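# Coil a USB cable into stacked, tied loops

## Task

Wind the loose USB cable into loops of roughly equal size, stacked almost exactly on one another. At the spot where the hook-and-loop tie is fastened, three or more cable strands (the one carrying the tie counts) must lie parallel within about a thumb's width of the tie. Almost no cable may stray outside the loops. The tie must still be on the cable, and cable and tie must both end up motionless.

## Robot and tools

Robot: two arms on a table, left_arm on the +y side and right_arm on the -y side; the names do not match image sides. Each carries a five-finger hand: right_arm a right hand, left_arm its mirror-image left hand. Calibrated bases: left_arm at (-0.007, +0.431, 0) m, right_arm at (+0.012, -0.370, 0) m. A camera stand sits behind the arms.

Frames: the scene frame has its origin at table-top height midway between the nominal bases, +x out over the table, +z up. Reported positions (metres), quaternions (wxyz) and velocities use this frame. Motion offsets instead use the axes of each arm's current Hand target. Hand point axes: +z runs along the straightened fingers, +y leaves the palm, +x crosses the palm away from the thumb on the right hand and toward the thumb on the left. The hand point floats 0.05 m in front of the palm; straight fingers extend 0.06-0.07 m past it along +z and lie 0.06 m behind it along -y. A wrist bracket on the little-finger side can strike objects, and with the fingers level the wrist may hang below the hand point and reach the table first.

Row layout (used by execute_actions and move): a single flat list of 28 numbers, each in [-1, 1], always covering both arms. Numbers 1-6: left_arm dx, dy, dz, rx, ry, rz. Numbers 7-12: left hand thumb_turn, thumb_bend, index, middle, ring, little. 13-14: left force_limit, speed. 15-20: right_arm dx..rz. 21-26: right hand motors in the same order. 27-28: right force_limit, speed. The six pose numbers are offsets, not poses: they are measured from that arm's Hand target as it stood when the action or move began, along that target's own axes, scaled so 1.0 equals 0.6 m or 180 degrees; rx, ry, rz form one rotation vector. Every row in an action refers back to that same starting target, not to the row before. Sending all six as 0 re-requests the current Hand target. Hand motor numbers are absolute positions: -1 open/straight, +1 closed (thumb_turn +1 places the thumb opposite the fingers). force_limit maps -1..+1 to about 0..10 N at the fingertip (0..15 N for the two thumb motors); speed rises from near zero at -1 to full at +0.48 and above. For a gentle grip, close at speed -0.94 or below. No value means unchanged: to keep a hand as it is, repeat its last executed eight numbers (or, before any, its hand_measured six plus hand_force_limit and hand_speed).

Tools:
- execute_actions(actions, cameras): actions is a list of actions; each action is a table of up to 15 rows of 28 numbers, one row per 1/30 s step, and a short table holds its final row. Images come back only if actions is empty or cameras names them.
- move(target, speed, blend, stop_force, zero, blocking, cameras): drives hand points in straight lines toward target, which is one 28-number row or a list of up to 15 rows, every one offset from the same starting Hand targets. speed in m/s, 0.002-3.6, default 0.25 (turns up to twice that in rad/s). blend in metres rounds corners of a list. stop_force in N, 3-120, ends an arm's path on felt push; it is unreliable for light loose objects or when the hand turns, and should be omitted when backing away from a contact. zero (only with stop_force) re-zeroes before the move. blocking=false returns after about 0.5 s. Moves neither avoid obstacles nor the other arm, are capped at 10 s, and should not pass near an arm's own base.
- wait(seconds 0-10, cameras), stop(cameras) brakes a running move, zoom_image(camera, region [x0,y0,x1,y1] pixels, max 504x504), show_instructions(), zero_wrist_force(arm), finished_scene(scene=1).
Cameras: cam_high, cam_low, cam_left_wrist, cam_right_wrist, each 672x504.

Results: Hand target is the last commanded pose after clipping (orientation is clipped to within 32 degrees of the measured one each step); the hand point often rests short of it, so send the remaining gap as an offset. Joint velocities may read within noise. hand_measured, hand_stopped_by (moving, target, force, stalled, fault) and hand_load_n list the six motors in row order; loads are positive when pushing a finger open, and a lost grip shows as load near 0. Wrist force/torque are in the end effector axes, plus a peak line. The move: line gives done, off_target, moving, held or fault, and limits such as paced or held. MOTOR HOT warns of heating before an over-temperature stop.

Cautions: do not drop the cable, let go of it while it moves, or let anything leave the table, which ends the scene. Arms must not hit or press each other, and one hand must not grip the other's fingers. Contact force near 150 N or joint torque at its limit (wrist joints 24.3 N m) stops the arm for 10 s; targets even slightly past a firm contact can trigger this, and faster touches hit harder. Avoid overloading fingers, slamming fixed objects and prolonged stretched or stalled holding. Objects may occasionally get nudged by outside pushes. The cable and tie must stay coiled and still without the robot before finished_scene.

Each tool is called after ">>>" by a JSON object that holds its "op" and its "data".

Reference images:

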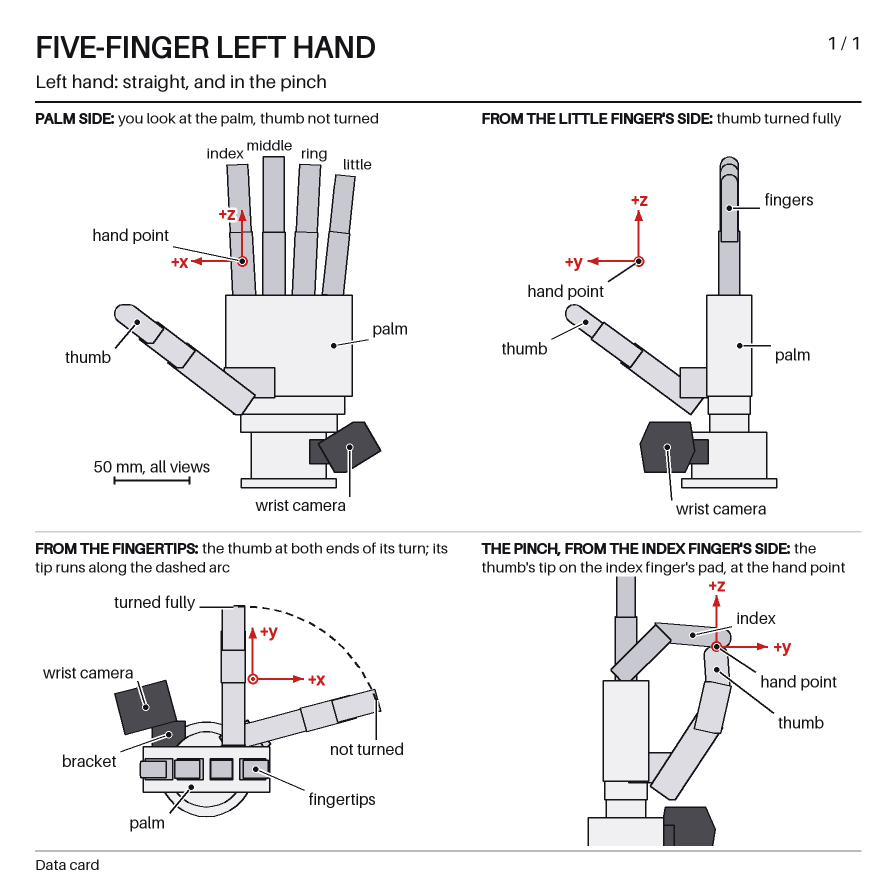

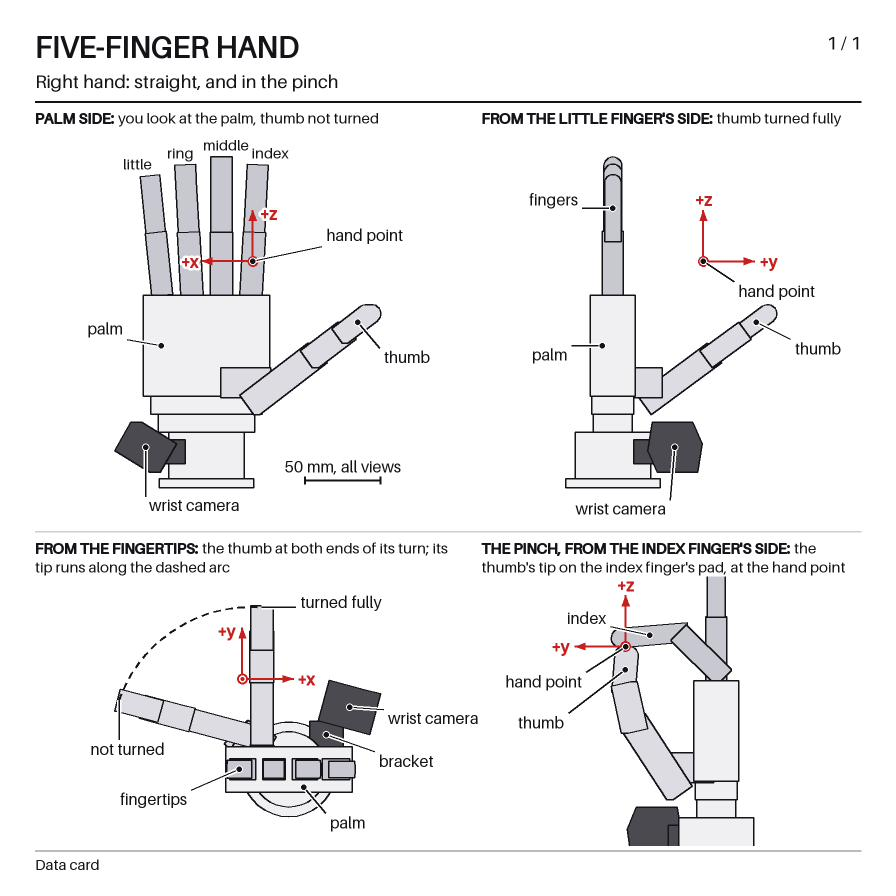

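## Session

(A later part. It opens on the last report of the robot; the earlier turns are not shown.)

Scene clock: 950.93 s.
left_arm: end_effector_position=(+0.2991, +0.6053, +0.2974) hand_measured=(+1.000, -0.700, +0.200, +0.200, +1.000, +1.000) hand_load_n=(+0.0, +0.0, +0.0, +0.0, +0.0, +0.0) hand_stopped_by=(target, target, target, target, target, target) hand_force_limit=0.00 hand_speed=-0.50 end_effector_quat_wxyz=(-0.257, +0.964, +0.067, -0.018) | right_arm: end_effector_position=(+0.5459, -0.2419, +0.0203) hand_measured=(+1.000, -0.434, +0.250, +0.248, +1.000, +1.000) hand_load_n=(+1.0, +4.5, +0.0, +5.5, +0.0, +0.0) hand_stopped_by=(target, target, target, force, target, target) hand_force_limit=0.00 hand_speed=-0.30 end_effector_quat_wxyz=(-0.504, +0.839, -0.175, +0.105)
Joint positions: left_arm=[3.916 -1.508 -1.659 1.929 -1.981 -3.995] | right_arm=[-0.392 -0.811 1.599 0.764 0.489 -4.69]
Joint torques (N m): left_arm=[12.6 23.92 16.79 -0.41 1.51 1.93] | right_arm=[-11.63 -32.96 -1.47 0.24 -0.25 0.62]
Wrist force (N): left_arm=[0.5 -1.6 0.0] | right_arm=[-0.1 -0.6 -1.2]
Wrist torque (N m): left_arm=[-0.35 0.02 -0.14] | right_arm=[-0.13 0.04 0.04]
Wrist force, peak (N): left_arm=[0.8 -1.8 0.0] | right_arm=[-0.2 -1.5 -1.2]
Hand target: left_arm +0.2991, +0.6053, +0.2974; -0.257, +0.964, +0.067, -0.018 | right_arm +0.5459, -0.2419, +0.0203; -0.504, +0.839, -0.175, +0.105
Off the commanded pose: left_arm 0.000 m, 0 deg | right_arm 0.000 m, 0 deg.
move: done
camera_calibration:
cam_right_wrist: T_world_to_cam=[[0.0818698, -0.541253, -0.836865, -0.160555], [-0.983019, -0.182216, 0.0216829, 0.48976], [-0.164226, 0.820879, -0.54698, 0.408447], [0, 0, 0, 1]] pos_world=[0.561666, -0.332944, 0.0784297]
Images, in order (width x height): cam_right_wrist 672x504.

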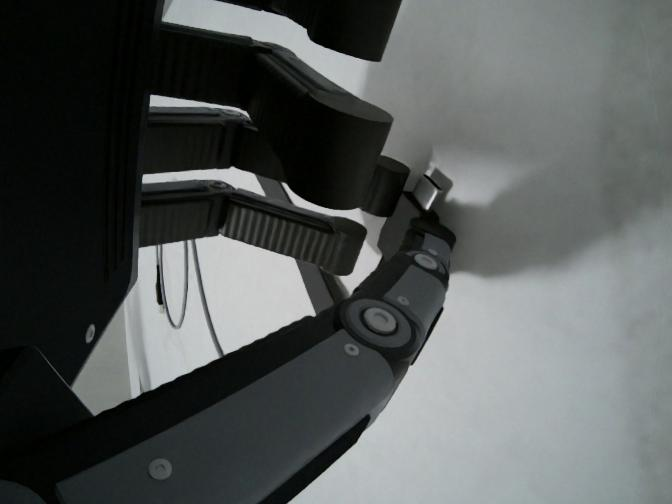

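>>> {"op": "move", "data": {"target": [[0,0,0,0,0,0,1,-0.7,0.2,0.2,1,1,0,-0.5,0,-0.0005,0,0,0,0,1,-0.3,0.25,0.25,1,1,0,-0.3]], "speed": 0.04, "cameras": ["cam_right_wrist"]}}

>>> {"op": "zoom_image", "data": {"camera": "cam_right_wrist", "region": [300, 130, 500, 280]}}

Scene clock: 953.27 s.
left_arm: end_effector_position=(+0.2991, +0.6053, +0.2974) hand_measured=(+1.000, -0.700, +0.200, +0.200, +1.000, +1.000) hand_load_n=(+0.0, +0.0, +0.0, +0.0, +0.0, +0.0) hand_stopped_by=(target, target, target, target, target, target) hand_force_limit=0.00 hand_speed=-0.50 end_effector_quat_wxyz=(-0.257, +0.964, +0.067, -0.018) | right_arm: end_effector_position=(+0.5459, -0.2418, +0.0206) hand_measured=(+1.000, -0.376, +0.250, +0.248, +1.000, +1.000) hand_load_n=(+0.0, +7.0, +0.5, +6.5, +0.0, +0.0) hand_stopped_by=(target, force, target, force, target, target) hand_force_limit=0.00 hand_speed=-0.30 end_effector_quat_wxyz=(-0.504, +0.839, -0.175, +0.105)
Joint positions: left_arm=[3.916 -1.508 -1.659 1.929 -1.981 -3.995] | right_arm=[-0.392 -0.812 1.598 0.764 0.489 -4.689]
Joint torques (N m): left_arm=[12.61 24.02 16.11 -0.37 1.45 2.02] | right_arm=[16.71 -46.09 -16.28 3.4 -0.45 1.18]
Wrist force (N): left_arm=[0.6 -1.5 0.0] | right_arm=[0.3 -7.5 -8.7]
Wrist torque (N m): left_arm=[-0.33 0.00 -0.14] | right_arm=[-0.51 0.20 -0.13]
Wrist force, peak (N): left_arm=[0.7 -1.8 -0.1] | right_arm=[0.5 -9.1 -10.0]
Hand target: left_arm +0.2991, +0.6053, +0.2974; -0.257, +0.964, +0.067, -0.018 | right_arm +0.5459, -0.2418, +0.0206; -0.504, +0.839, -0.175, +0.105
Off the commanded pose: left_arm 0.000 m, 0 deg | right_arm 0.000 m, 0 deg.
move: done
camera_calibration:
cam_right_wrist: T_world_to_cam=[[0.0818108, -0.541272, -0.836858, -0.16037], [-0.983041, -0.182102, 0.0216807, 0.489904], [-0.164129, 0.820892, -0.54699, 0.408523], [0, 0, 0, 1]] pos_world=[0.561766, -0.332944, 0.0786297]
Images, in order (width x height): cam_right_wrist 672x504.

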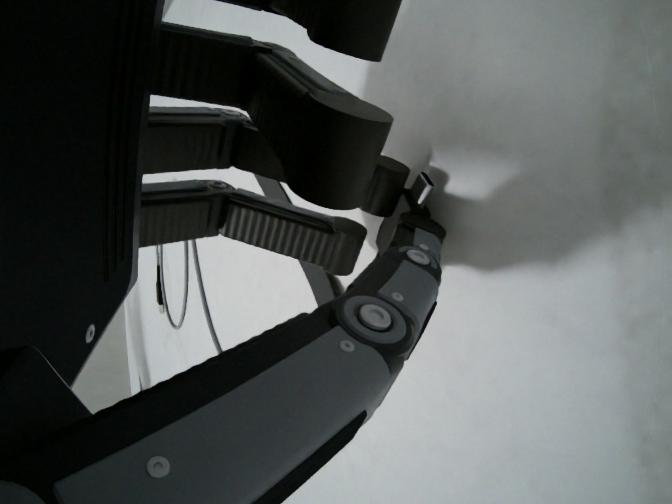

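Scaled by 2.520 from the camera's 672x504 image, which has a finer 960x720 frame.

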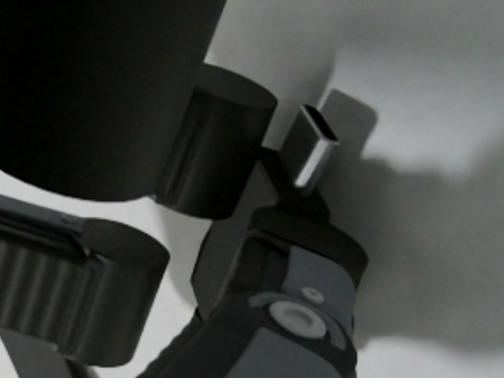

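>>> {"op": "move", "data": {"target": [[0,0,0,0,0,0,1,-0.7,0.2,0.2,1,1,0,-0.5,0,-0.0118,-0.0063,0,0,0,1,-0.3,0.25,0.25,1,1,0,-0.3]], "speed": 0.02, "cameras": ["cam_right_wrist"]}}

>>> {"op": "zoom_image", "data": {"camera": "cam_right_wrist", "region": [300, 130, 500, 280]}}

Scene clock: 955.97 s.
left_arm: end_effector_position=(+0.2991, +0.6053, +0.2974) hand_measured=(+1.000, -0.700, +0.200, +0.200, +1.000, +1.000) hand_load_n=(+0.0, +0.0, +0.0, +0.0, +0.0, +0.0) hand_stopped_by=(target, target, target, target, target, target) hand_force_limit=0.00 hand_speed=-0.50 end_effector_quat_wxyz=(-0.257, +0.964, +0.067, -0.018) | right_arm: end_effector_position=(+0.5459, -0.2417, +0.0285) hand_measured=(+1.000, -0.374, +0.250, +0.250, +1.000, +1.000) hand_load_n=(+0.0, +0.0, +0.0, +0.0, +0.0, +0.0) hand_stopped_by=(target, force, target, force, target, target) hand_force_limit=0.00 hand_speed=-0.30 end_effector_quat_wxyz=(-0.504, +0.839, -0.175, +0.105)
Joint positions: left_arm=[3.916 -1.508 -1.659 1.929 -1.981 -3.995] | right_arm=[-0.391 -0.825 1.597 0.778 0.489 -4.689]
Joint torques (N m): left_arm=[12.6 23.82 16.11 -0.34 1.3 2.09] | right_arm=[6.54 -50.5 -17.83 4.5 0.11 -0.09]
Wrist force (N): left_arm=[0.6 -1.6 0.1] | right_arm=[-0.3 -0.3 -0.8]
Wrist torque (N m): left_arm=[-0.35 0.00 -0.13] | right_arm=[-0.11 0.06 0.04]
Wrist force, peak (N): left_arm=[0.8 -1.8 0.1] | right_arm=[0.6 -8.2 -9.0]
Hand target: left_arm +0.2991, +0.6053, +0.2974; -0.257, +0.964, +0.067, -0.018 | right_arm +0.5459, -0.2418, +0.0286; -0.504, +0.839, -0.175, +0.105
Off the commanded pose: left_arm 0.000 m, 0 deg | right_arm 0.000 m, 0 deg.
move: done
camera_calibration:
cam_right_wrist: T_world_to_cam=[[0.0817879, -0.54127, -0.836862, -0.15369], [-0.983026, -0.182171, 0.0217527, 0.489714], [-0.164226, 0.820878, -0.546982, 0.412811], [0, 0, 0, 1]] pos_world=[0.561766, -0.332844, 0.0865299]
Images, in order (width x height): cam_right_wrist 672x504.

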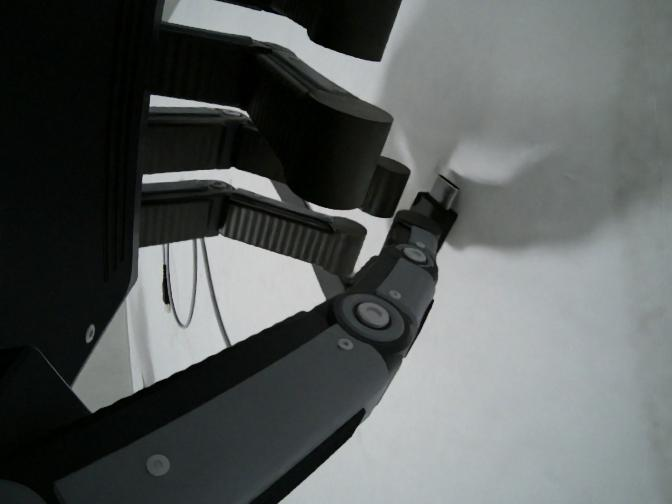

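Scaled by 2.520 from the camera's 672x504 image, which has a finer 960x720 frame.

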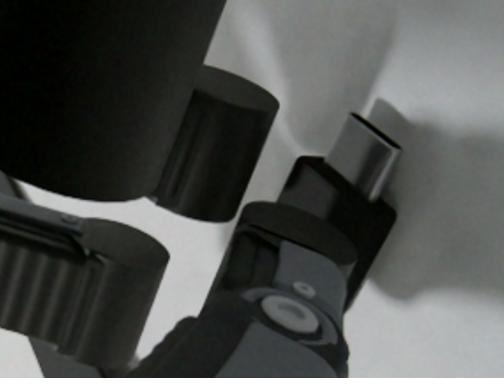

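>>> {"op": "move", "data": {"target": [[0,0,0,0,0,0,1,-0.7,0.2,0.2,1,1,0,-0.5,0,-0.0015,0,-0.0167,0,0,1,-0.55,0.15,0.15,1,1,0,0]], "speed": 0.04, "cameras": ["cam_right_wrist"]}}

>>> {"op": "zoom_image", "data": {"camera": "cam_right_wrist", "region": [300, 130, 500, 280]}}

Scene clock: 964.23 s.
left_arm: end_effector_position=(+0.2991, +0.6053, +0.2974) hand_measured=(+1.000, -0.700, +0.200, +0.200, +1.000, +1.000) hand_load_n=(+0.0, +0.0, +0.0, +0.0, +0.0, +0.0) hand_stopped_by=(target, target, target, target, target, target) hand_force_limit=0.00 hand_speed=-0.50 end_effector_quat_wxyz=(-0.257, +0.964, +0.067, -0.018) | right_arm: end_effector_position=(+0.5461, -0.2414, +0.0294) hand_measured=(+1.000, -0.550, +0.150, +0.150, +1.000, +1.000) hand_load_n=(+0.0, +0.0, +0.0, +0.0, +0.0, +0.0) hand_stopped_by=(target, target, target, target, target, target) hand_force_limit=0.00 hand_speed=0.00 end_effector_quat_wxyz=(-0.482, +0.852, -0.178, +0.101)
Joint positions: left_arm=[3.916 -1.508 -1.659 1.929 -1.981 -3.995] | right_arm=[-0.371 -0.843 1.583 0.778 0.542 -4.652]
Joint torques (N m): left_arm=[11.61 23.57 15.08 -0.51 1.41 2.12] | right_arm=[13.38 -50.75 -17.84 4.32 0.49 1.16]
Wrist force (N): left_arm=[0.8 -1.5 -0.1] | right_arm=[0.0 -0.3 -1.0]
Wrist torque (N m): left_arm=[-0.33 -0.03 -0.12] | right_arm=[-0.10 0.03 0.04]
Wrist force, peak (N): left_arm=[0.7 -1.8 -0.1] | right_arm=[-0.6 -0.5 -1.4]
Hand target: left_arm +0.2991, +0.6053, +0.2974; -0.257, +0.964, +0.067, -0.018 | right_arm +0.5461, -0.2414, +0.0294; -0.482, +0.852, -0.178, +0.101
Off the commanded pose: left_arm 0.000 m, 0 deg | right_arm 0.000 m, 0 deg.
move: done
camera_calibration:
cam_right_wrist: T_world_to_cam=[[0.064682, -0.580601, -0.811615, -0.153576], [-0.982263, -0.180486, 0.0508316, 0.488998], [-0.175998, 0.793932, -0.581977, 0.413957], [0, 0, 0, 1]] pos_world=[0.563114, -0.329562, 0.0914125]
Images, in order (width x height): cam_right_wrist 672x504.

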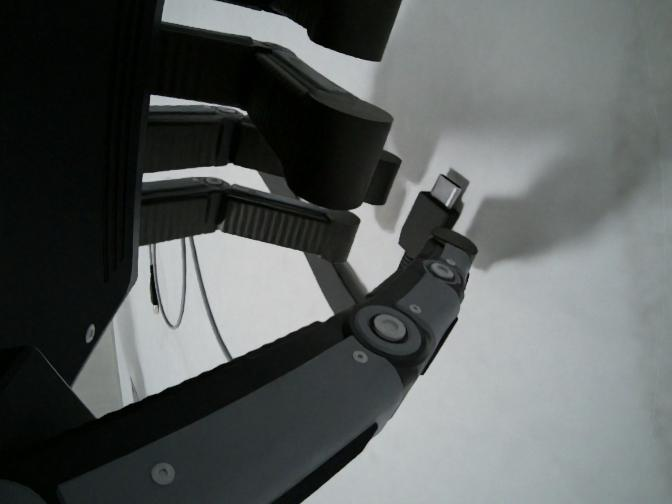

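Scaled by 2.520 from the camera's 672x504 image, which has a finer 960x720 frame.

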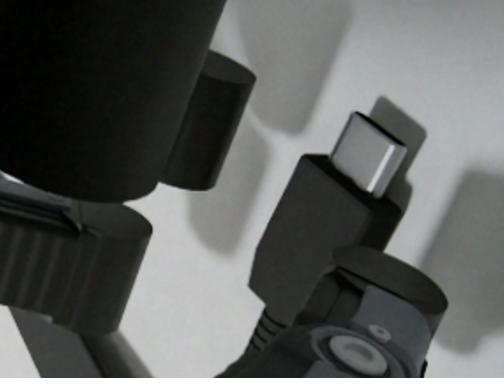

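>>> {"op": "move", "data": {"target": [[0,0,0,0,0,0,1,-0.7,0.2,0.2,1,1,0,-0.5,0,0.0005,0,0,0,0,1,-0.5,0.2,0.2,1,1,0,-0.3],[0,0,0,0,0,0,1,-0.7,0.2,0.2,1,1,0,-0.5,0,0.01457,0.00876,0,0,0,1,-0.48,0.22,0.22,1,1,0,-0.3],[0,0,0,0,0,0,1,-0.7,0.2,0.2,1,1,0,-0.5,0,0.01572,0.00944,0,0,0,1,-0.46,0.235,0.235,1,1,0,-0.3]], "speed": 0.04, "cameras": ["cam_right_wrist"]}}

>>> {"op": "zoom_image", "data": {"camera": "cam_right_wrist", "region": [300, 130, 500, 280]}}

Scene clock: 972.93 s.
left_arm: end_effector_position=(+0.2991, +0.6053, +0.2974) hand_measured=(+1.000, -0.700, +0.200, +0.200, +1.000, +1.000) hand_load_n=(+0.0, +0.0, +0.0, +0.5, +0.0, +0.0) hand_stopped_by=(target, target, target, target, target, target) hand_force_limit=0.00 hand_speed=-0.50 end_effector_quat_wxyz=(-0.257, +0.964, +0.067, -0.018) | right_arm: end_effector_position=(+0.5461, -0.2414, +0.0184) hand_measured=(+1.000, -0.462, +0.234, +0.234, +1.000, +1.000) hand_load_n=(+0.0, +2.0, +0.0, +2.5, +0.5, +0.0) hand_stopped_by=(target, target, target, target, target, target) hand_force_limit=0.00 hand_speed=-0.30 end_effector_quat_wxyz=(-0.482, +0.852, -0.178, +0.101)
Joint positions: left_arm=[3.916 -1.508 -1.659 1.929 -1.981 -3.995] | right_arm=[-0.371 -0.825 1.586 0.757 0.542 -4.652]
Joint torques (N m): left_arm=[12.34 23.43 14.64 -0.53 1.46 2.11] | right_arm=[10.11 -32.67 -2.19 0.02 0.35 -0.58]
Wrist force (N): left_arm=[0.7 -1.6 0.1] | right_arm=[-0.3 -0.6 -1.1]
Wrist torque (N m): left_arm=[-0.35 -0.01 -0.13] | right_arm=[-0.14 0.07 0.02]
Wrist force, peak (N): left_arm=[0.8 -1.8 0.0] | right_arm=[-0.3 -1.0 -1.2]
Hand target: left_arm +0.2991, +0.6053, +0.2974; -0.257, +0.964, +0.067, -0.018 | right_arm +0.5461, -0.2414, +0.0184; -0.482, +0.852, -0.178, +0.101
Off the commanded pose: left_arm 0.000 m, 0 deg | right_arm 0.000 m, 0 deg.
move: done
camera_calibration:
cam_right_wrist: T_world_to_cam=[[0.0644385, -0.580874, -0.811439, -0.162471], [-0.982261, -0.180412, 0.051145, 0.489554], [-0.176102, 0.793749, -0.582195, 0.407571], [0, 0, 0, 1]] pos_world=[0.563113, -0.329563, 0.0804128]
Images, in order (width x height): cam_right_wrist 672x504.

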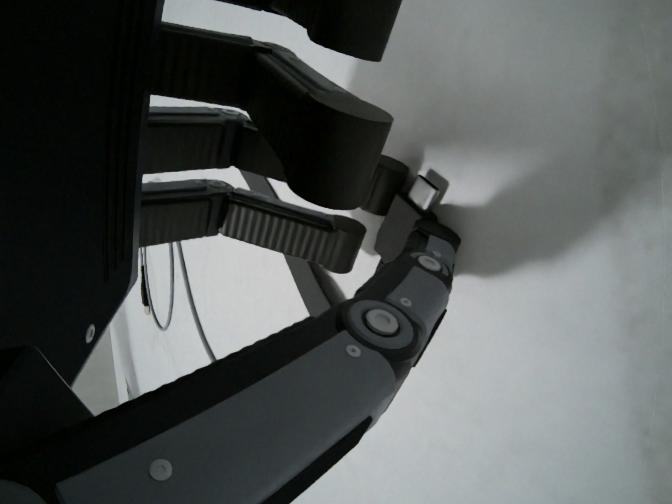

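Scaled by 2.520 from the camera's 672x504 image, which has a finer 960x720 frame.

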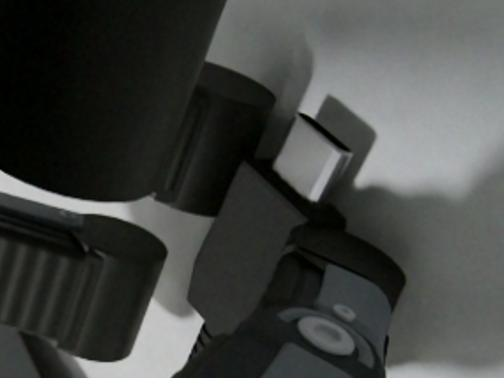

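>>> {"op": "move", "data": {"target": [[0,0,0,0,0,0,1,-0.7,0.2,0.2,1,1,0,-0.5,0,0.0002,0,0,0,0,1,-0.46,0.4,0.4,1,1,0,-0.5]], "speed": 0.04, "cameras": ["cam_right_wrist"]}}

>>> {"op": "zoom_image", "data": {"camera": "cam_right_wrist", "region": [300, 130, 500, 280]}}

Scene clock: 975.57 s.
left_arm: end_effector_position=(+0.2991, +0.6053, +0.2974) hand_measured=(+1.000, -0.700, +0.200, +0.200, +1.000, +1.000) hand_load_n=(+0.0, +0.0, +0.0, +0.5, +0.0, +0.0) hand_stopped_by=(target, target, target, target, target, target) hand_force_limit=0.00 hand_speed=-0.50 end_effector_quat_wxyz=(-0.257, +0.964, +0.067, -0.018) | right_arm: end_effector_position=(+0.5461, -0.2414, +0.0183) hand_measured=(+1.000, -0.464, +0.400, +0.272, +1.000, +1.000) hand_load_n=(+1.5, +6.5, +0.0, +6.0, +0.0, +0.0) hand_stopped_by=(target, target, target, force, target, target) hand_force_limit=0.00 hand_speed=-0.50 end_effector_quat_wxyz=(-0.482, +0.852, -0.178, +0.101)
Joint positions: left_arm=[3.916 -1.508 -1.659 1.929 -1.981 -3.995] | right_arm=[-0.371 -0.825 1.586 0.757 0.542 -4.652]
Joint torques (N m): left_arm=[12.65 24.02 15.62 -0.53 1.57 2.05] | right_arm=[-12.11 -31.32 -1.88 -0.12 0.05 -1.24]
Wrist force (N): left_arm=[0.5 -1.7 0.1] | right_arm=[0.0 -1.5 -1.4]
Wrist torque (N m): left_arm=[-0.37 0.02 -0.14] | right_arm=[-0.17 0.07 0.00]
Wrist force, peak (N): left_arm=[0.7 -1.8 -0.1] | right_arm=[0.0 -1.5 -1.4]
Hand target: left_arm +0.2991, +0.6053, +0.2974; -0.257, +0.964, +0.067, -0.018 | right_arm +0.5461, -0.2415, +0.0183; -0.482, +0.852, -0.178, +0.101
Off the commanded pose: left_arm 0.000 m, 0 deg | right_arm 0.000 m, 0 deg.
move: done
camera_calibration:
cam_right_wrist: T_world_to_cam=[[0.0646072, -0.580956, -0.811366, -0.162681], [-0.982249, -0.180508, 0.0510335, 0.48953], [-0.176106, 0.793667, -0.582306, 0.407498], [0, 0, 0, 1]] pos_world=[0.563114, -0.329564, 0.0803122]
Images, in order (width x height): cam_right_wrist 672x504.

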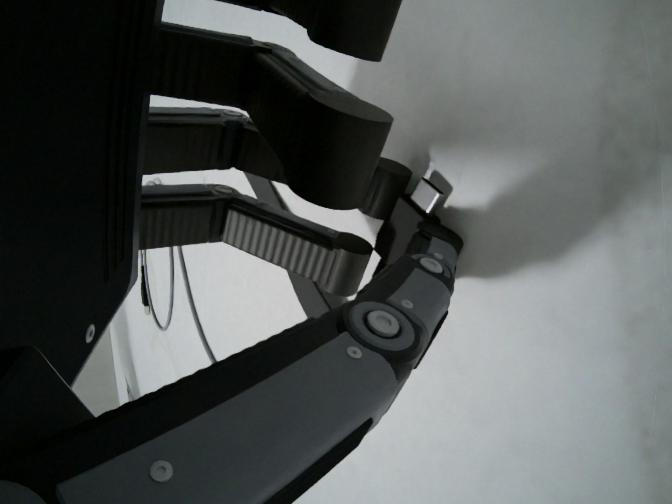

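Scaled by 2.520 from the camera's 672x504 image, which has a finer 960x720 frame.

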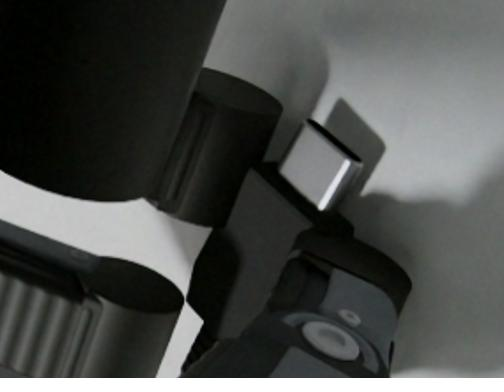

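>>> {"op": "move", "data": {"target": [[0,0,0,0,0,0,1,-0.7,0.2,0.2,1,1,0,-0.5,0,-0.0143,-0.0086,0,0,0,1,-0.46,0.4,0.4,1,1,0,-0.5]], "speed": 0.02, "cameras": ["cam_right_wrist"]}}

>>> {"op": "zoom_image", "data": {"camera": "cam_right_wrist", "region": [300, 130, 500, 280]}}

Scene clock: 977.67 s.
left_arm: end_effector_position=(+0.2991, +0.6053, +0.2974) hand_measured=(+1.000, -0.700, +0.200, +0.200, +1.000, +1.000) hand_load_n=(+0.0, +0.0, +0.0, +0.0, +0.0, +0.0) hand_stopped_by=(target, target, target, target, target, target) hand_force_limit=0.00 hand_speed=-0.50 end_effector_quat_wxyz=(-0.257, +0.964, +0.067, -0.018) | right_arm: end_effector_position=(+0.5461, -0.2415, +0.0281) hand_measured=(+1.000, -0.464, +0.400, +0.272, +1.000, +1.000) hand_load_n=(+2.0, +7.0, +0.0, +6.0, +0.0, +0.0) hand_stopped_by=(target, target, target, force, target, target) hand_force_limit=0.00 hand_speed=-0.50 end_effector_quat_wxyz=(-0.482, +0.852, -0.178, +0.101)
Joint positions: left_arm=[3.916 -1.508 -1.659 1.929 -1.981 -3.995] | right_arm=[-0.371 -0.841 1.584 0.776 0.542 -4.652]
Joint torques (N m): left_arm=[11.97 23.94 15.41 -0.46 1.51 1.97] | right_arm=[-10.54 -49.69 -18.99 4.65 -1.4 0.15]
Wrist force (N): left_arm=[0.5 -1.6 0.0] | right_arm=[0.0 -0.5 -0.7]
Wrist torque (N m): left_arm=[-0.35 0.03 -0.14] | right_arm=[-0.15 0.02 0.04]
Wrist force, peak (N): left_arm=[0.6 -1.8 -0.1] | right_arm=[0.0 -2.0 -1.9]
Hand target: left_arm +0.2991, +0.6053, +0.2974; -0.257, +0.964, +0.067, -0.018 | right_arm +0.5461, -0.2415, +0.0283; -0.482, +0.852, -0.178, +0.101
Off the commanded pose: left_arm 0.000 m, 0 deg | right_arm 0.000 m, 0 deg.
move: done
camera_calibration:
cam_right_wrist: T_world_to_cam=[[0.0644385, -0.580874, -0.811439, -0.154658], [-0.982261, -0.180412, 0.051145, 0.48904], [-0.176102, 0.793749, -0.582195, 0.413298], [0, 0, 0, 1]] pos_world=[0.563113, -0.329663, 0.0901128]
Images, in order (width x height): cam_right_wrist 672x504.

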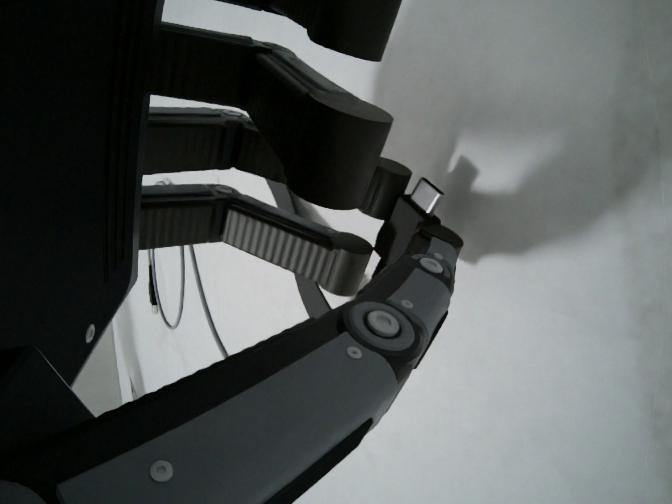

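Scaled by 2.520 from the camera's 672x504 image, which has a finer 960x720 frame.

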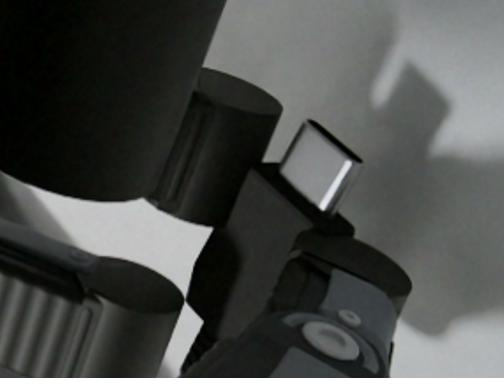

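>>> {"op": "move", "data": {"target": [[0,0,0,0,0,0,1,-0.7,0.2,0.2,1,1,0,-0.5,0,-0.0005,-0.0003,0,0,0,1,-0.46,0.4,0.45,1,1,0.5,-0.6]], "speed": 0.02, "cameras": ["cam_right_wrist"]}}

>>> {"op": "zoom_image", "data": {"camera": "cam_right_wrist", "region": [300, 130, 500, 280]}}

Scene clock: 979.87 s.
left_arm: end_effector_position=(+0.2991, +0.6053, +0.2974) hand_measured=(+1.000, -0.700, +0.200, +0.200, +1.000, +1.000) hand_load_n=(+0.0, +0.0, +0.0, +0.0, +0.0, +0.0) hand_stopped_by=(target, target, target, target, target, target) hand_force_limit=0.00 hand_speed=-0.50 end_effector_quat_wxyz=(-0.257, +0.964, +0.067, -0.018) | right_arm: end_effector_position=(+0.5461, -0.2415, +0.0287) hand_measured=(+1.000, -0.462, +0.400, +0.304, +1.000, +1.000) hand_load_n=(+0.0, +0.0, +0.5, +0.0, +0.0, +0.0) hand_stopped_by=(target, target, target, force, target, target) hand_force_limit=0.50 hand_speed=-0.60 end_effector_quat_wxyz=(-0.482, +0.852, -0.178, +0.101)
Joint positions: left_arm=[3.916 -1.508 -1.659 1.929 -1.981 -3.995] | right_arm=[-0.371 -0.841 1.584 0.777 0.542 -4.652]
Joint torques (N m): left_arm=[12.06 23.73 16.28 -0.62 1.59 2.09] | right_arm=[-11.93 -50.14 -19.27 4.55 -2.66 -0.96]
Wrist force (N): left_arm=[0.6 -1.5 -0.2] | right_arm=[-0.2 -0.2 -1.0]
Wrist torque (N m): left_arm=[-0.32 0.00 -0.14] | right_arm=[-0.08 0.07 0.03]
Wrist force, peak (N): left_arm=[0.8 -1.8 0.1] | right_arm=[-0.2 -0.4 -1.6]
Hand target: left_arm +0.2991, +0.6053, +0.2974; -0.257, +0.964, +0.067, -0.018 | right_arm +0.5461, -0.2415, +0.0287; -0.482, +0.852, -0.178, +0.101
Off the commanded pose: left_arm 0.000 m, 0 deg | right_arm 0.000 m, 0 deg.
move: done
camera_calibration:
cam_right_wrist: T_world_to_cam=[[0.0645333, -0.580923, -0.811397, -0.154245], [-0.982256, -0.180455, 0.0510749, 0.488999], [-0.176091, 0.793703, -0.58226, 0.413632], [0, 0, 0, 1]] pos_world=[0.563114, -0.329663, 0.0907124]
Images, in order (width x height): cam_right_wrist 672x504.

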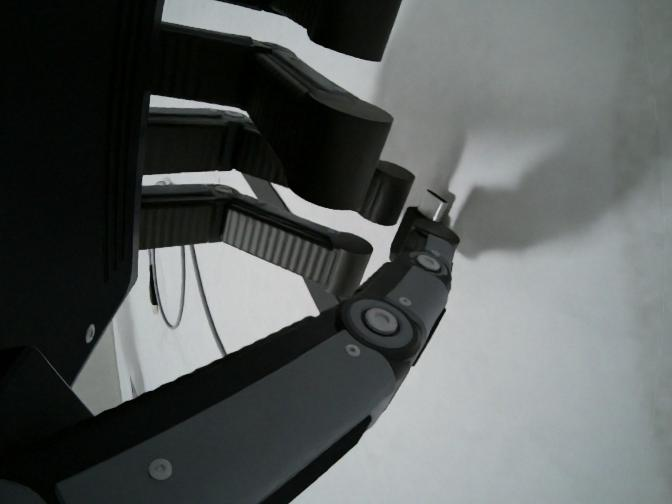

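Scaled by 2.520 from the camera's 672x504 image, which has a finer 960x720 frame.

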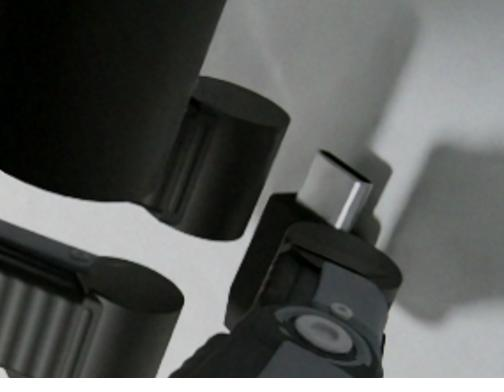

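>>> {"op": "move", "data": {"target": [[0,0,0,0,0,0,1,-0.7,0.2,0.2,1,1,0,-0.5,0,-0.0005,-0.0003,0,0,0,1,-0.55,0.15,0.15,1,1,0,0]], "speed": 0.02, "cameras": ["cam_right_wrist"]}}

>>> {"op": "zoom_image", "data": {"camera": "cam_right_wrist", "region": [300, 130, 500, 280]}}

Scene clock: 981.90 s.
left_arm: end_effector_position=(+0.2991, +0.6053, +0.2974) hand_measured=(+1.000, -0.700, +0.200, +0.200, +1.000, +1.000) hand_load_n=(+0.0, +0.0, +0.0, +0.0, +0.0, +0.0) hand_stopped_by=(target, target, target, target, target, target) hand_force_limit=0.00 hand_speed=-0.50 end_effector_quat_wxyz=(-0.257, +0.964, +0.067, -0.018) | right_arm: end_effector_position=(+0.5461, -0.2415, +0.0290) hand_measured=(+1.000, -0.550, +0.150, +0.150, +1.000, +1.000) hand_load_n=(+0.0, +0.0, +0.0, +0.0, +0.0, +0.0) hand_stopped_by=(target, target, target, target, target, target) hand_force_limit=0.00 hand_speed=0.00 end_effector_quat_wxyz=(-0.482, +0.852, -0.178, +0.101)
Joint positions: left_arm=[3.916 -1.508 -1.659 1.929 -1.981 -3.995] | right_arm=[-0.371 -0.842 1.583 0.778 0.542 -4.652]
Joint torques (N m): left_arm=[12.13 23.53 15.57 -0.56 1.55 2.15] | right_arm=[-12.04 -50.13 -18.15 4.58 -2.56 -0.89]
Wrist force (N): left_arm=[0.7 -1.7 0.1] | right_arm=[-0.2 -0.5 -1.0]
Wrist torque (N m): left_arm=[-0.37 -0.01 -0.13] | right_arm=[-0.13 0.05 0.02]
Wrist force, peak (N): left_arm=[0.8 -1.7 -0.1] | right_arm=[-0.5 -0.7 -1.4]
Hand target: left_arm +0.2991, +0.6053, +0.2974; -0.257, +0.964, +0.067, -0.018 | right_arm +0.5461, -0.2415, +0.0290; -0.482, +0.852, -0.178, +0.101
Off the commanded pose: left_arm 0.000 m, 0 deg | right_arm 0.000 m, 0 deg.
move: done
camera_calibration:
cam_right_wrist: T_world_to_cam=[[0.0645333, -0.580923, -0.811397, -0.154001], [-0.982256, -0.180455, 0.0510749, 0.488984], [-0.176091, 0.793703, -0.58226, 0.413807], [0, 0, 0, 1]] pos_world=[0.563114, -0.329663, 0.0910124]
Images, in order (width x height): cam_right_wrist 672x504.

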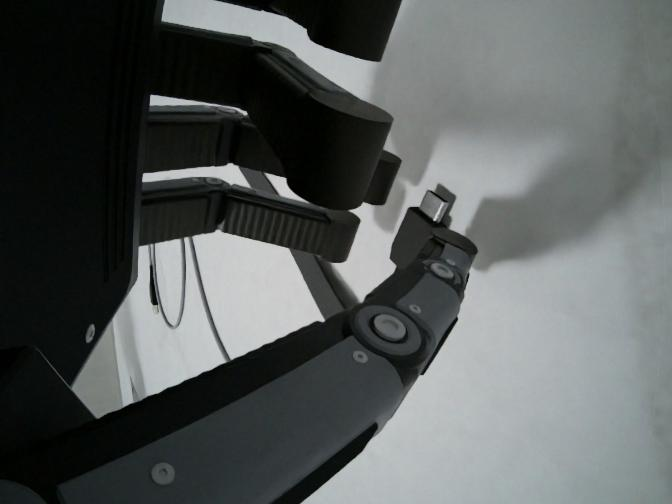

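Scaled by 2.520 from the camera's 672x504 image, which has a finer 960x720 frame.

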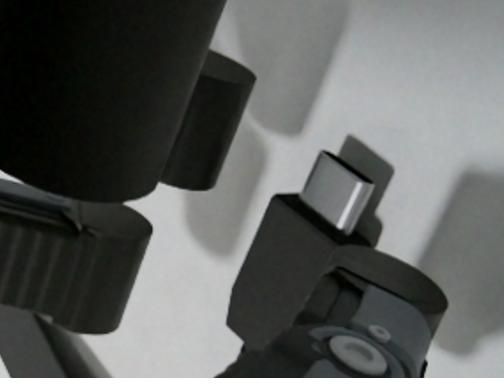

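>>> {"op": "move", "data": {"target": [[0,0,0,0,0,0,1,-0.7,0.2,0.2,1,1,0,-0.5,-0.005,-0.00155,0.00257,0,0,0,1,-0.51,0.19,0.19,1,1,0,-0.3],[0,0,0,0,0,0,1,-0.7,0.2,0.2,1,1,0,-0.5,-0.005,0.01274,0.01115,0,0,0,1,-0.48,0.22,0.22,1,1,0,-0.3],[0,0,0,0,0,0,1,-0.7,0.2,0.2,1,1,0,-0.5,-0.005,0.01374,0.01175,0,0,0,1,-0.465,0.235,0.235,1,1,0,-0.3],[0,0,0,0,0,0,1,-0.7,0.2,0.2,1,1,0,-0.5,-0.005,0.01474,0.01236,0,0,0,1,-0.465,0.235,0.235,1,1,0,-0.3]], "speed": 0.04, "cameras": ["cam_right_wrist"]}}

>>> {"op": "zoom_image", "data": {"camera": "cam_right_wrist", "region": [300, 130, 500, 280]}}

Scene clock: 989.93 s.
left_arm: end_effector_position=(+0.2991, +0.6053, +0.2974) hand_measured=(+1.000, -0.700, +0.200, +0.200, +1.000, +1.000) hand_load_n=(+0.0, +0.0, +0.0, +0.0, +0.0, +0.0) hand_stopped_by=(target, target, target, target, target, target) hand_force_limit=0.00 hand_speed=-0.50 end_effector_quat_wxyz=(-0.257, +0.964, +0.067, -0.018) | right_arm: end_effector_position=(+0.5440, -0.2386, +0.0177) hand_measured=(+1.000, -0.468, +0.234, +0.234, +1.000, +1.000) hand_load_n=(+0.0, +0.5, +0.0, +1.5, +0.0, +0.0) hand_stopped_by=(target, target, target, target, target, target) hand_force_limit=0.00 hand_speed=-0.30 end_effector_quat_wxyz=(-0.482, +0.852, -0.178, +0.101)
Joint positions: left_arm=[3.916 -1.508 -1.659 1.929 -1.981 -3.995] | right_arm=[-0.367 -0.829 1.595 0.747 0.542 -4.644]
Joint torques (N m): left_arm=[11.65 22.8 15.01 -0.73 1.57 1.99] | right_arm=[14.22 -28.41 -0.45 -1.05 -0.49 1.07]
Wrist force (N): left_arm=[0.8 -1.3 0.0] | right_arm=[-0.4 -9.4 -9.0]
Wrist torque (N m): left_arm=[-0.30 -0.02 -0.13] | right_arm=[-0.72 0.17 -0.11]
Wrist force, peak (N): left_arm=[0.8 -1.8 -0.1] | right_arm=[-0.4 -9.4 -9.0]
Hand target: left_arm +0.2991, +0.6053, +0.2974; -0.257, +0.964, +0.067, -0.018 | right_arm +0.5440, -0.2386, +0.0176; -0.482, +0.852, -0.178, +0.101
Off the commanded pose: left_arm 0.000 m, 0 deg | right_arm 0.000 m, 0 deg.
move: done
camera_calibration:
cam_right_wrist: T_world_to_cam=[[0.0645347, -0.580928, -0.811393, -0.161359], [-0.982274, -0.180377, 0.0510176, 0.48816], [-0.175994, 0.793717, -0.582271, 0.404524], [0, 0, 0, 1]] pos_world=[0.561114, -0.326763, 0.0797122]
Images, in order (width x height): cam_right_wrist 672x504.

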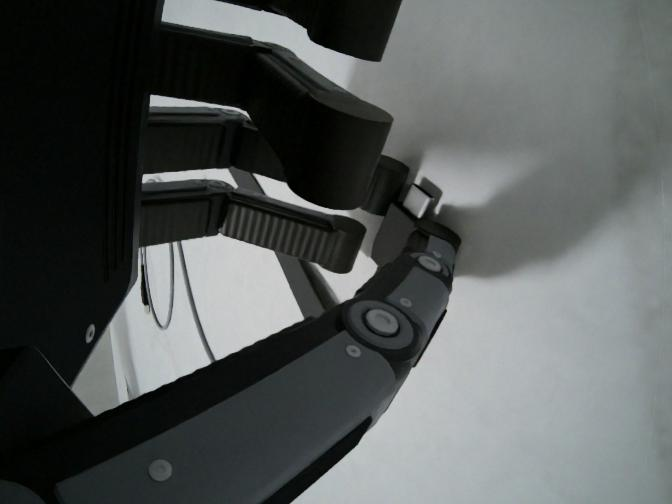

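Scaled by 2.520 from the camera's 672x504 image, which has a finer 960x720 frame.

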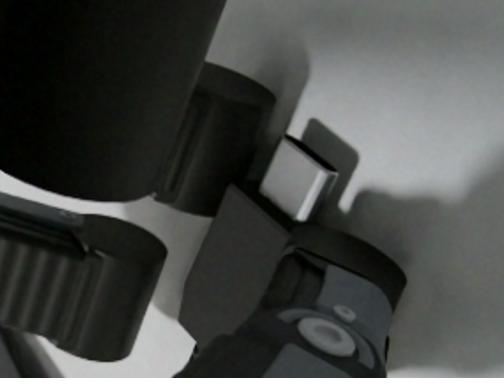

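>>> {"op": "move", "data": {"target": [[0,0,0,0,0,0,1,-0.7,0.2,0.2,1,1,0,-0.5,0,-0.0011,-0.0007,0,0,0,1,-0.465,0.4,0.4,1,1,0,-0.5]], "speed": 0.04, "cameras": ["cam_right_wrist"]}}

>>> {"op": "zoom_image", "data": {"camera": "cam_right_wrist", "region": [300, 130, 500, 280]}}

Scene clock: 991.70 s.
left_arm: end_effector_position=(+0.2991, +0.6053, +0.2974) hand_measured=(+1.000, -0.700, +0.200, +0.200, +1.000, +1.000) hand_load_n=(+0.0, +0.0, +0.0, +0.5, +0.0, +0.0) hand_stopped_by=(target, target, target, target, target, target) hand_force_limit=0.00 hand_speed=-0.50 end_effector_quat_wxyz=(-0.257, +0.964, +0.067, -0.018) | right_arm: end_effector_position=(+0.5440, -0.2386, +0.0183) hand_measured=(+1.000, -0.468, +0.400, +0.272, +1.000, +1.000) hand_load_n=(+1.0, +4.0, +0.0, +4.5, +0.0, +0.0) hand_stopped_by=(target, target, target, force, target, target) hand_force_limit=0.00 hand_speed=-0.50 end_effector_quat_wxyz=(-0.482, +0.852, -0.178, +0.101)
Joint positions: left_arm=[3.916 -1.508 -1.659 1.929 -1.981 -3.995] | right_arm=[-0.367 -0.83 1.595 0.748 0.542 -4.644]
Joint torques (N m): left_arm=[12.15 23.37 15.45 -0.65 1.47 2.19] | right_arm=[8.27 -49.45 -17.9 4.56 -1 -0.99]
Wrist force (N): left_arm=[0.5 -1.4 0.0] | right_arm=[0.2 -1.8 -1.2]
Wrist torque (N m): left_arm=[-0.32 0.02 -0.14] | right_arm=[-0.22 0.03 0.01]
Wrist force, peak (N): left_arm=[0.7 -1.8 0.0] | right_arm=[0.4 -13.1 -8.1]
Hand target: left_arm +0.2991, +0.6053, +0.2974; -0.257, +0.964, +0.067, -0.018 | right_arm +0.5440, -0.2386, +0.0184; -0.482, +0.852, -0.178, +0.101
Off the commanded pose: left_arm 0.000 m, 0 deg | right_arm 0.000 m, 0 deg.
move: done
camera_calibration:
cam_right_wrist: T_world_to_cam=[[0.0643577, -0.580885, -0.811438, -0.160748], [-0.982249, -0.180442, 0.0512679, 0.487975], [-0.176198, 0.793734, -0.582186, 0.40497], [0, 0, 0, 1]] pos_world=[0.561013, -0.326763, 0.0803131]
Images, in order (width x height): cam_right_wrist 672x504.

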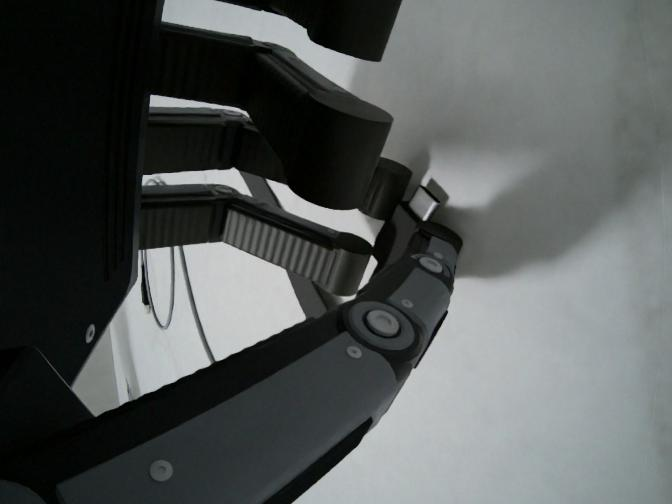

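Scaled by 2.520 from the camera's 672x504 image, which has a finer 960x720 frame.

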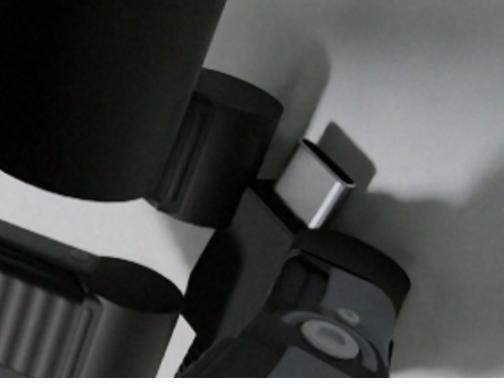

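>>> {"op": "move", "data": {"target": [[0,0,0,0,0,0,1,-0.7,0.2,0.2,1,1,0,-0.5,0,-0.0286,-0.0172,0,0,0,1,-0.465,0.4,0.4,1,1,0,-0.5]], "speed": 0.03, "cameras": ["cam_right_wrist"]}}

>>> {"op": "zoom_image", "data": {"camera": "cam_right_wrist", "region": [300, 130, 500, 280]}}

Scene clock: 995.07 s.
left_arm: end_effector_position=(+0.2991, +0.6053, +0.2974) hand_measured=(+1.000, -0.700, +0.200, +0.200, +1.000, +1.000) hand_load_n=(+0.0, +0.0, +0.0, +0.0, +0.0, +0.5) hand_stopped_by=(target, target, target, target, target, target) hand_force_limit=0.00 hand_speed=-0.50 end_effector_quat_wxyz=(-0.257, +0.964, +0.067, -0.018) | right_arm: end_effector_position=(+0.5440, -0.2386, +0.0383) hand_measured=(+1.000, -0.468, +0.400, +0.272, +1.000, +1.000) hand_load_n=(+1.5, +4.5, +0.0, +4.5, +0.0, +0.0) hand_stopped_by=(target, target, target, force, target, target) hand_force_limit=0.00 hand_speed=-0.50 end_effector_quat_wxyz=(-0.482, +0.852, -0.178, +0.101)
Joint positions: left_arm=[3.916 -1.508 -1.659 1.929 -1.981 -3.995] | right_arm=[-0.367 -0.862 1.588 0.786 0.542 -4.644]
Joint torques (N m): left_arm=[11.6 23.61 15.99 -0.6 1.53 2.19] | right_arm=[-7.24 -49.36 -18.27 4.6 -2.36 -1.05]
Wrist force (N): left_arm=[0.5 -1.5 0.1] | right_arm=[-0.2 -0.7 -1.0]
Wrist torque (N m): left_arm=[-0.33 0.02 -0.14] | right_arm=[-0.18 0.06 0.01]
Wrist force, peak (N): left_arm=[0.8 -1.8 0.0] | right_arm=[0.1 -1.8 -1.2]
Hand target: left_arm +0.2991, +0.6053, +0.2974; -0.257, +0.964, +0.067, -0.018 | right_arm +0.5440, -0.2386, +0.0384; -0.482, +0.852, -0.178, +0.101
Off the commanded pose: left_arm 0.000 m, 0 deg | right_arm 0.000 m, 0 deg.
move: done
camera_calibration:
cam_right_wrist: T_world_to_cam=[[0.0644385, -0.580874, -0.811439, -0.144568], [-0.982261, -0.180412, 0.051145, 0.487077], [-0.176102, 0.793749, -0.582195, 0.416582], [0, 0, 0, 1]] pos_world=[0.561113, -0.326763, 0.100313]
Images, in order (width x height): cam_right_wrist 672x504.

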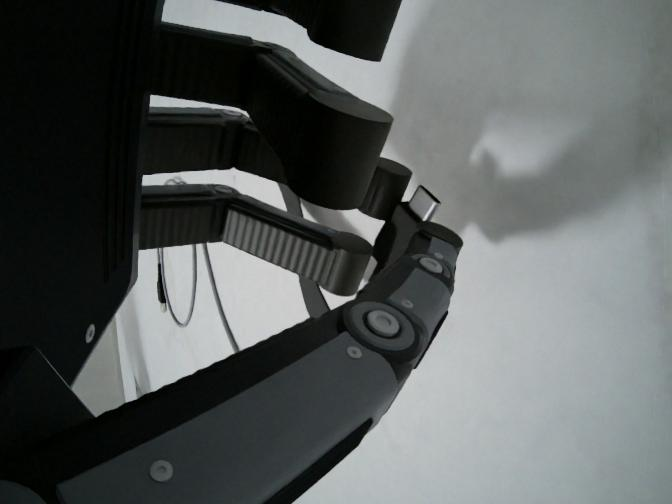

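Scaled by 2.520 from the camera's 672x504 image, which has a finer 960x720 frame.

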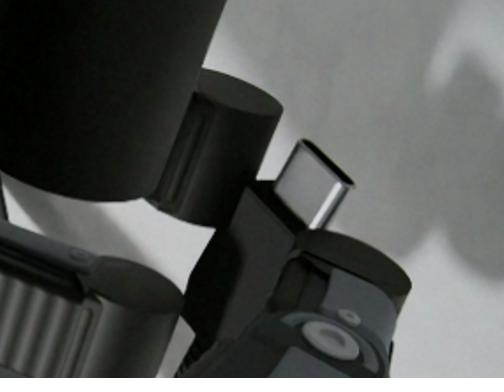

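>>> {"op": "move", "data": {"target": [[0,0,0,0,0,0,1,-0.7,0.2,0.2,1,1,0,-0.5,0,-0.0714,-0.0429,0,0,0,1,-0.465,0.4,0.4,1,1,0,-0.5],[0,0,0,0,0,0,1,-0.7,0.2,0.2,1,1,0,-0.5,-0.0825,-0.2052,-0.0197,-0.1300,0.1344,0.2733,1,-0.465,0.4,0.4,1,1,0,-0.5]], "speed": 0.15, "blend": 0.02, "cameras": ["cam_high","cam_low","cam_right_wrist"]}}

>>> {"op": "zoom_image", "data": {"camera": "cam_high", "region": [280, 190, 450, 320]}}

Scene clock: 1014.87 s.
left_arm: end_effector_position=(+0.2991, +0.6053, +0.2974) hand_measured=(+1.000, -0.700, +0.200, +0.200, +1.000, +1.000) hand_load_n=(+0.0, +0.0, +0.0, +0.0, +0.0, +0.0) hand_stopped_by=(target, target, target, target, target, target) hand_force_limit=0.00 hand_speed=-0.50 end_effector_quat_wxyz=(-0.257, +0.964, +0.067, -0.018) | right_arm: end_effector_position=(+0.5200, -0.1700, +0.1500) hand_measured=(+1.000, -0.466, +0.400, +0.274, +1.000, +1.000) hand_load_n=(+0.0, +0.0, +0.5, +0.0, +0.0, +0.0) hand_stopped_by=(target, target, target, force, target, target) hand_force_limit=0.00 hand_speed=-0.50 end_effector_quat_wxyz=(-0.258, +0.740, -0.621, +0.027)
Joint positions: left_arm=[3.916 -1.508 -1.659 1.929 -1.981 -3.995] | right_arm=[-0.082 -1.107 1.429 0.888 1.182 -3.336]
Joint torques (N m): left_arm=[11.26 23.86 16.04 -0.67 1.57 2.09] | right_arm=[13.14 -27.34 -22.27 4.03 1.16 1.22]
Wrist force (N): left_arm=[0.6 -1.6 0.0] | right_arm=[0.1 0.0 -1.8]
Wrist torque (N m): left_arm=[-0.35 0.01 -0.13] | right_arm=[-0.15 0.00 0.14]
Wrist force, peak (N): left_arm=[0.7 -1.9 0.1] | right_arm=[0.6 -0.3 -1.8]
Hand target: left_arm +0.2991, +0.6053, +0.2974; -0.257, +0.964, +0.067, -0.018 | right_arm +0.5200, -0.1700, +0.1500; -0.257, +0.740, -0.621, +0.027
Off the commanded pose: left_arm 0.000 m, 0 deg | right_arm 0.000 m, 0 deg.
move: done
camera_calibration:
cam_right_wrist: T_world_to_cam=[[-0.804646, -0.370312, -0.464127, 0.423054], [-0.591147, 0.572816, 0.567827, 0.317299], [0.0555867, 0.731267, -0.679823, 0.306493], [0, 0, 0, 1]] pos_world=[0.510942, -0.24922, 0.224541]
Images, in order (width x height): cam_high 672x504, cam_low 672x504, cam_right_wrist 672x504.

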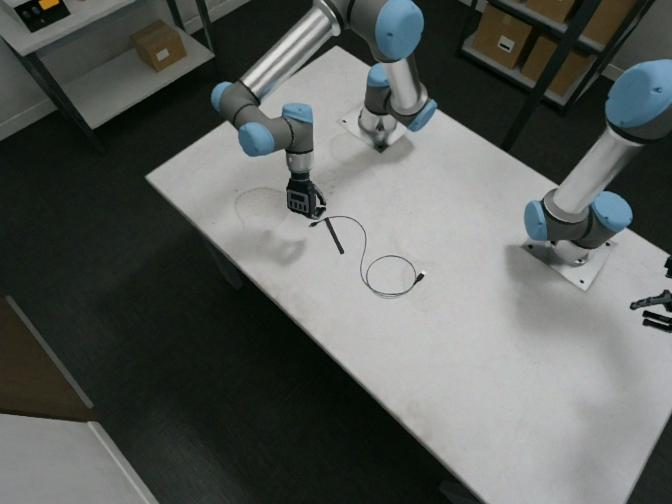

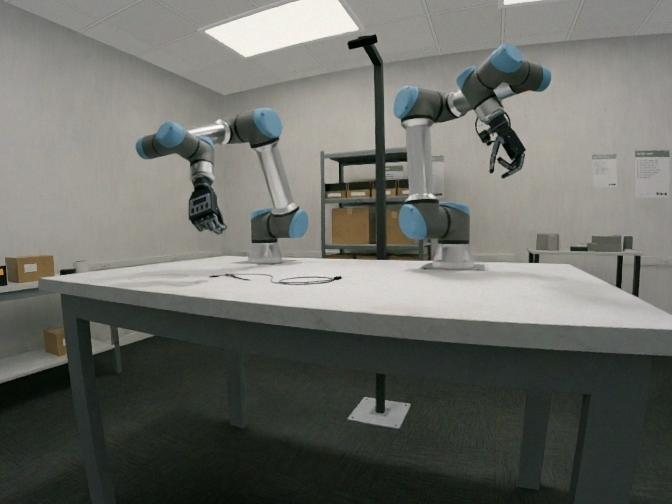

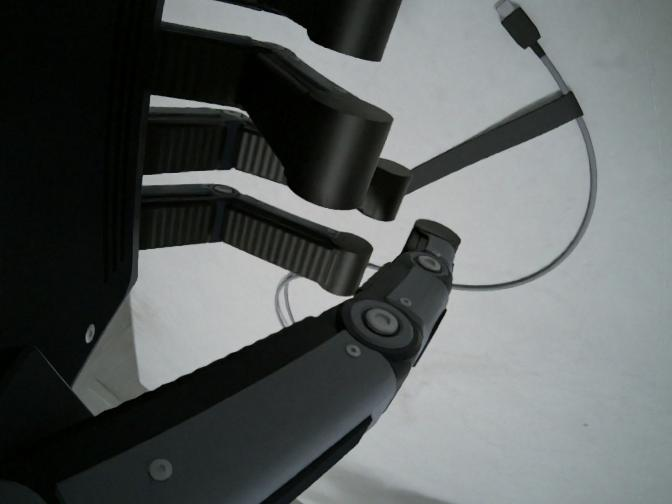

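Scaled by 2.965 from the camera's 672x504 image, which has a finer 960x720 frame.

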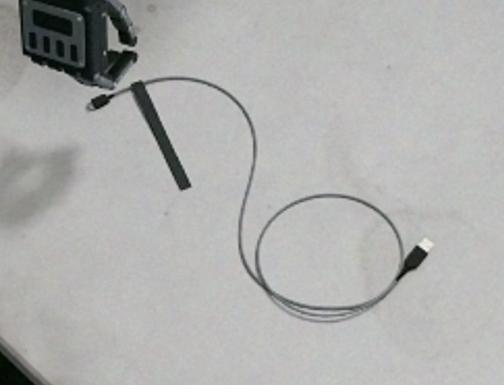

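>>> {"op": "zoom_image", "data": {"camera": "cam_high", "region": [295, 205, 355, 265]}}

Scaled by 8.400 from the camera's 672x504 image, which has a finer 960x720 frame.

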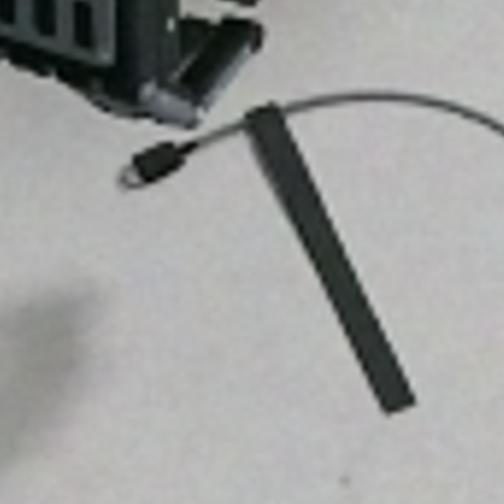

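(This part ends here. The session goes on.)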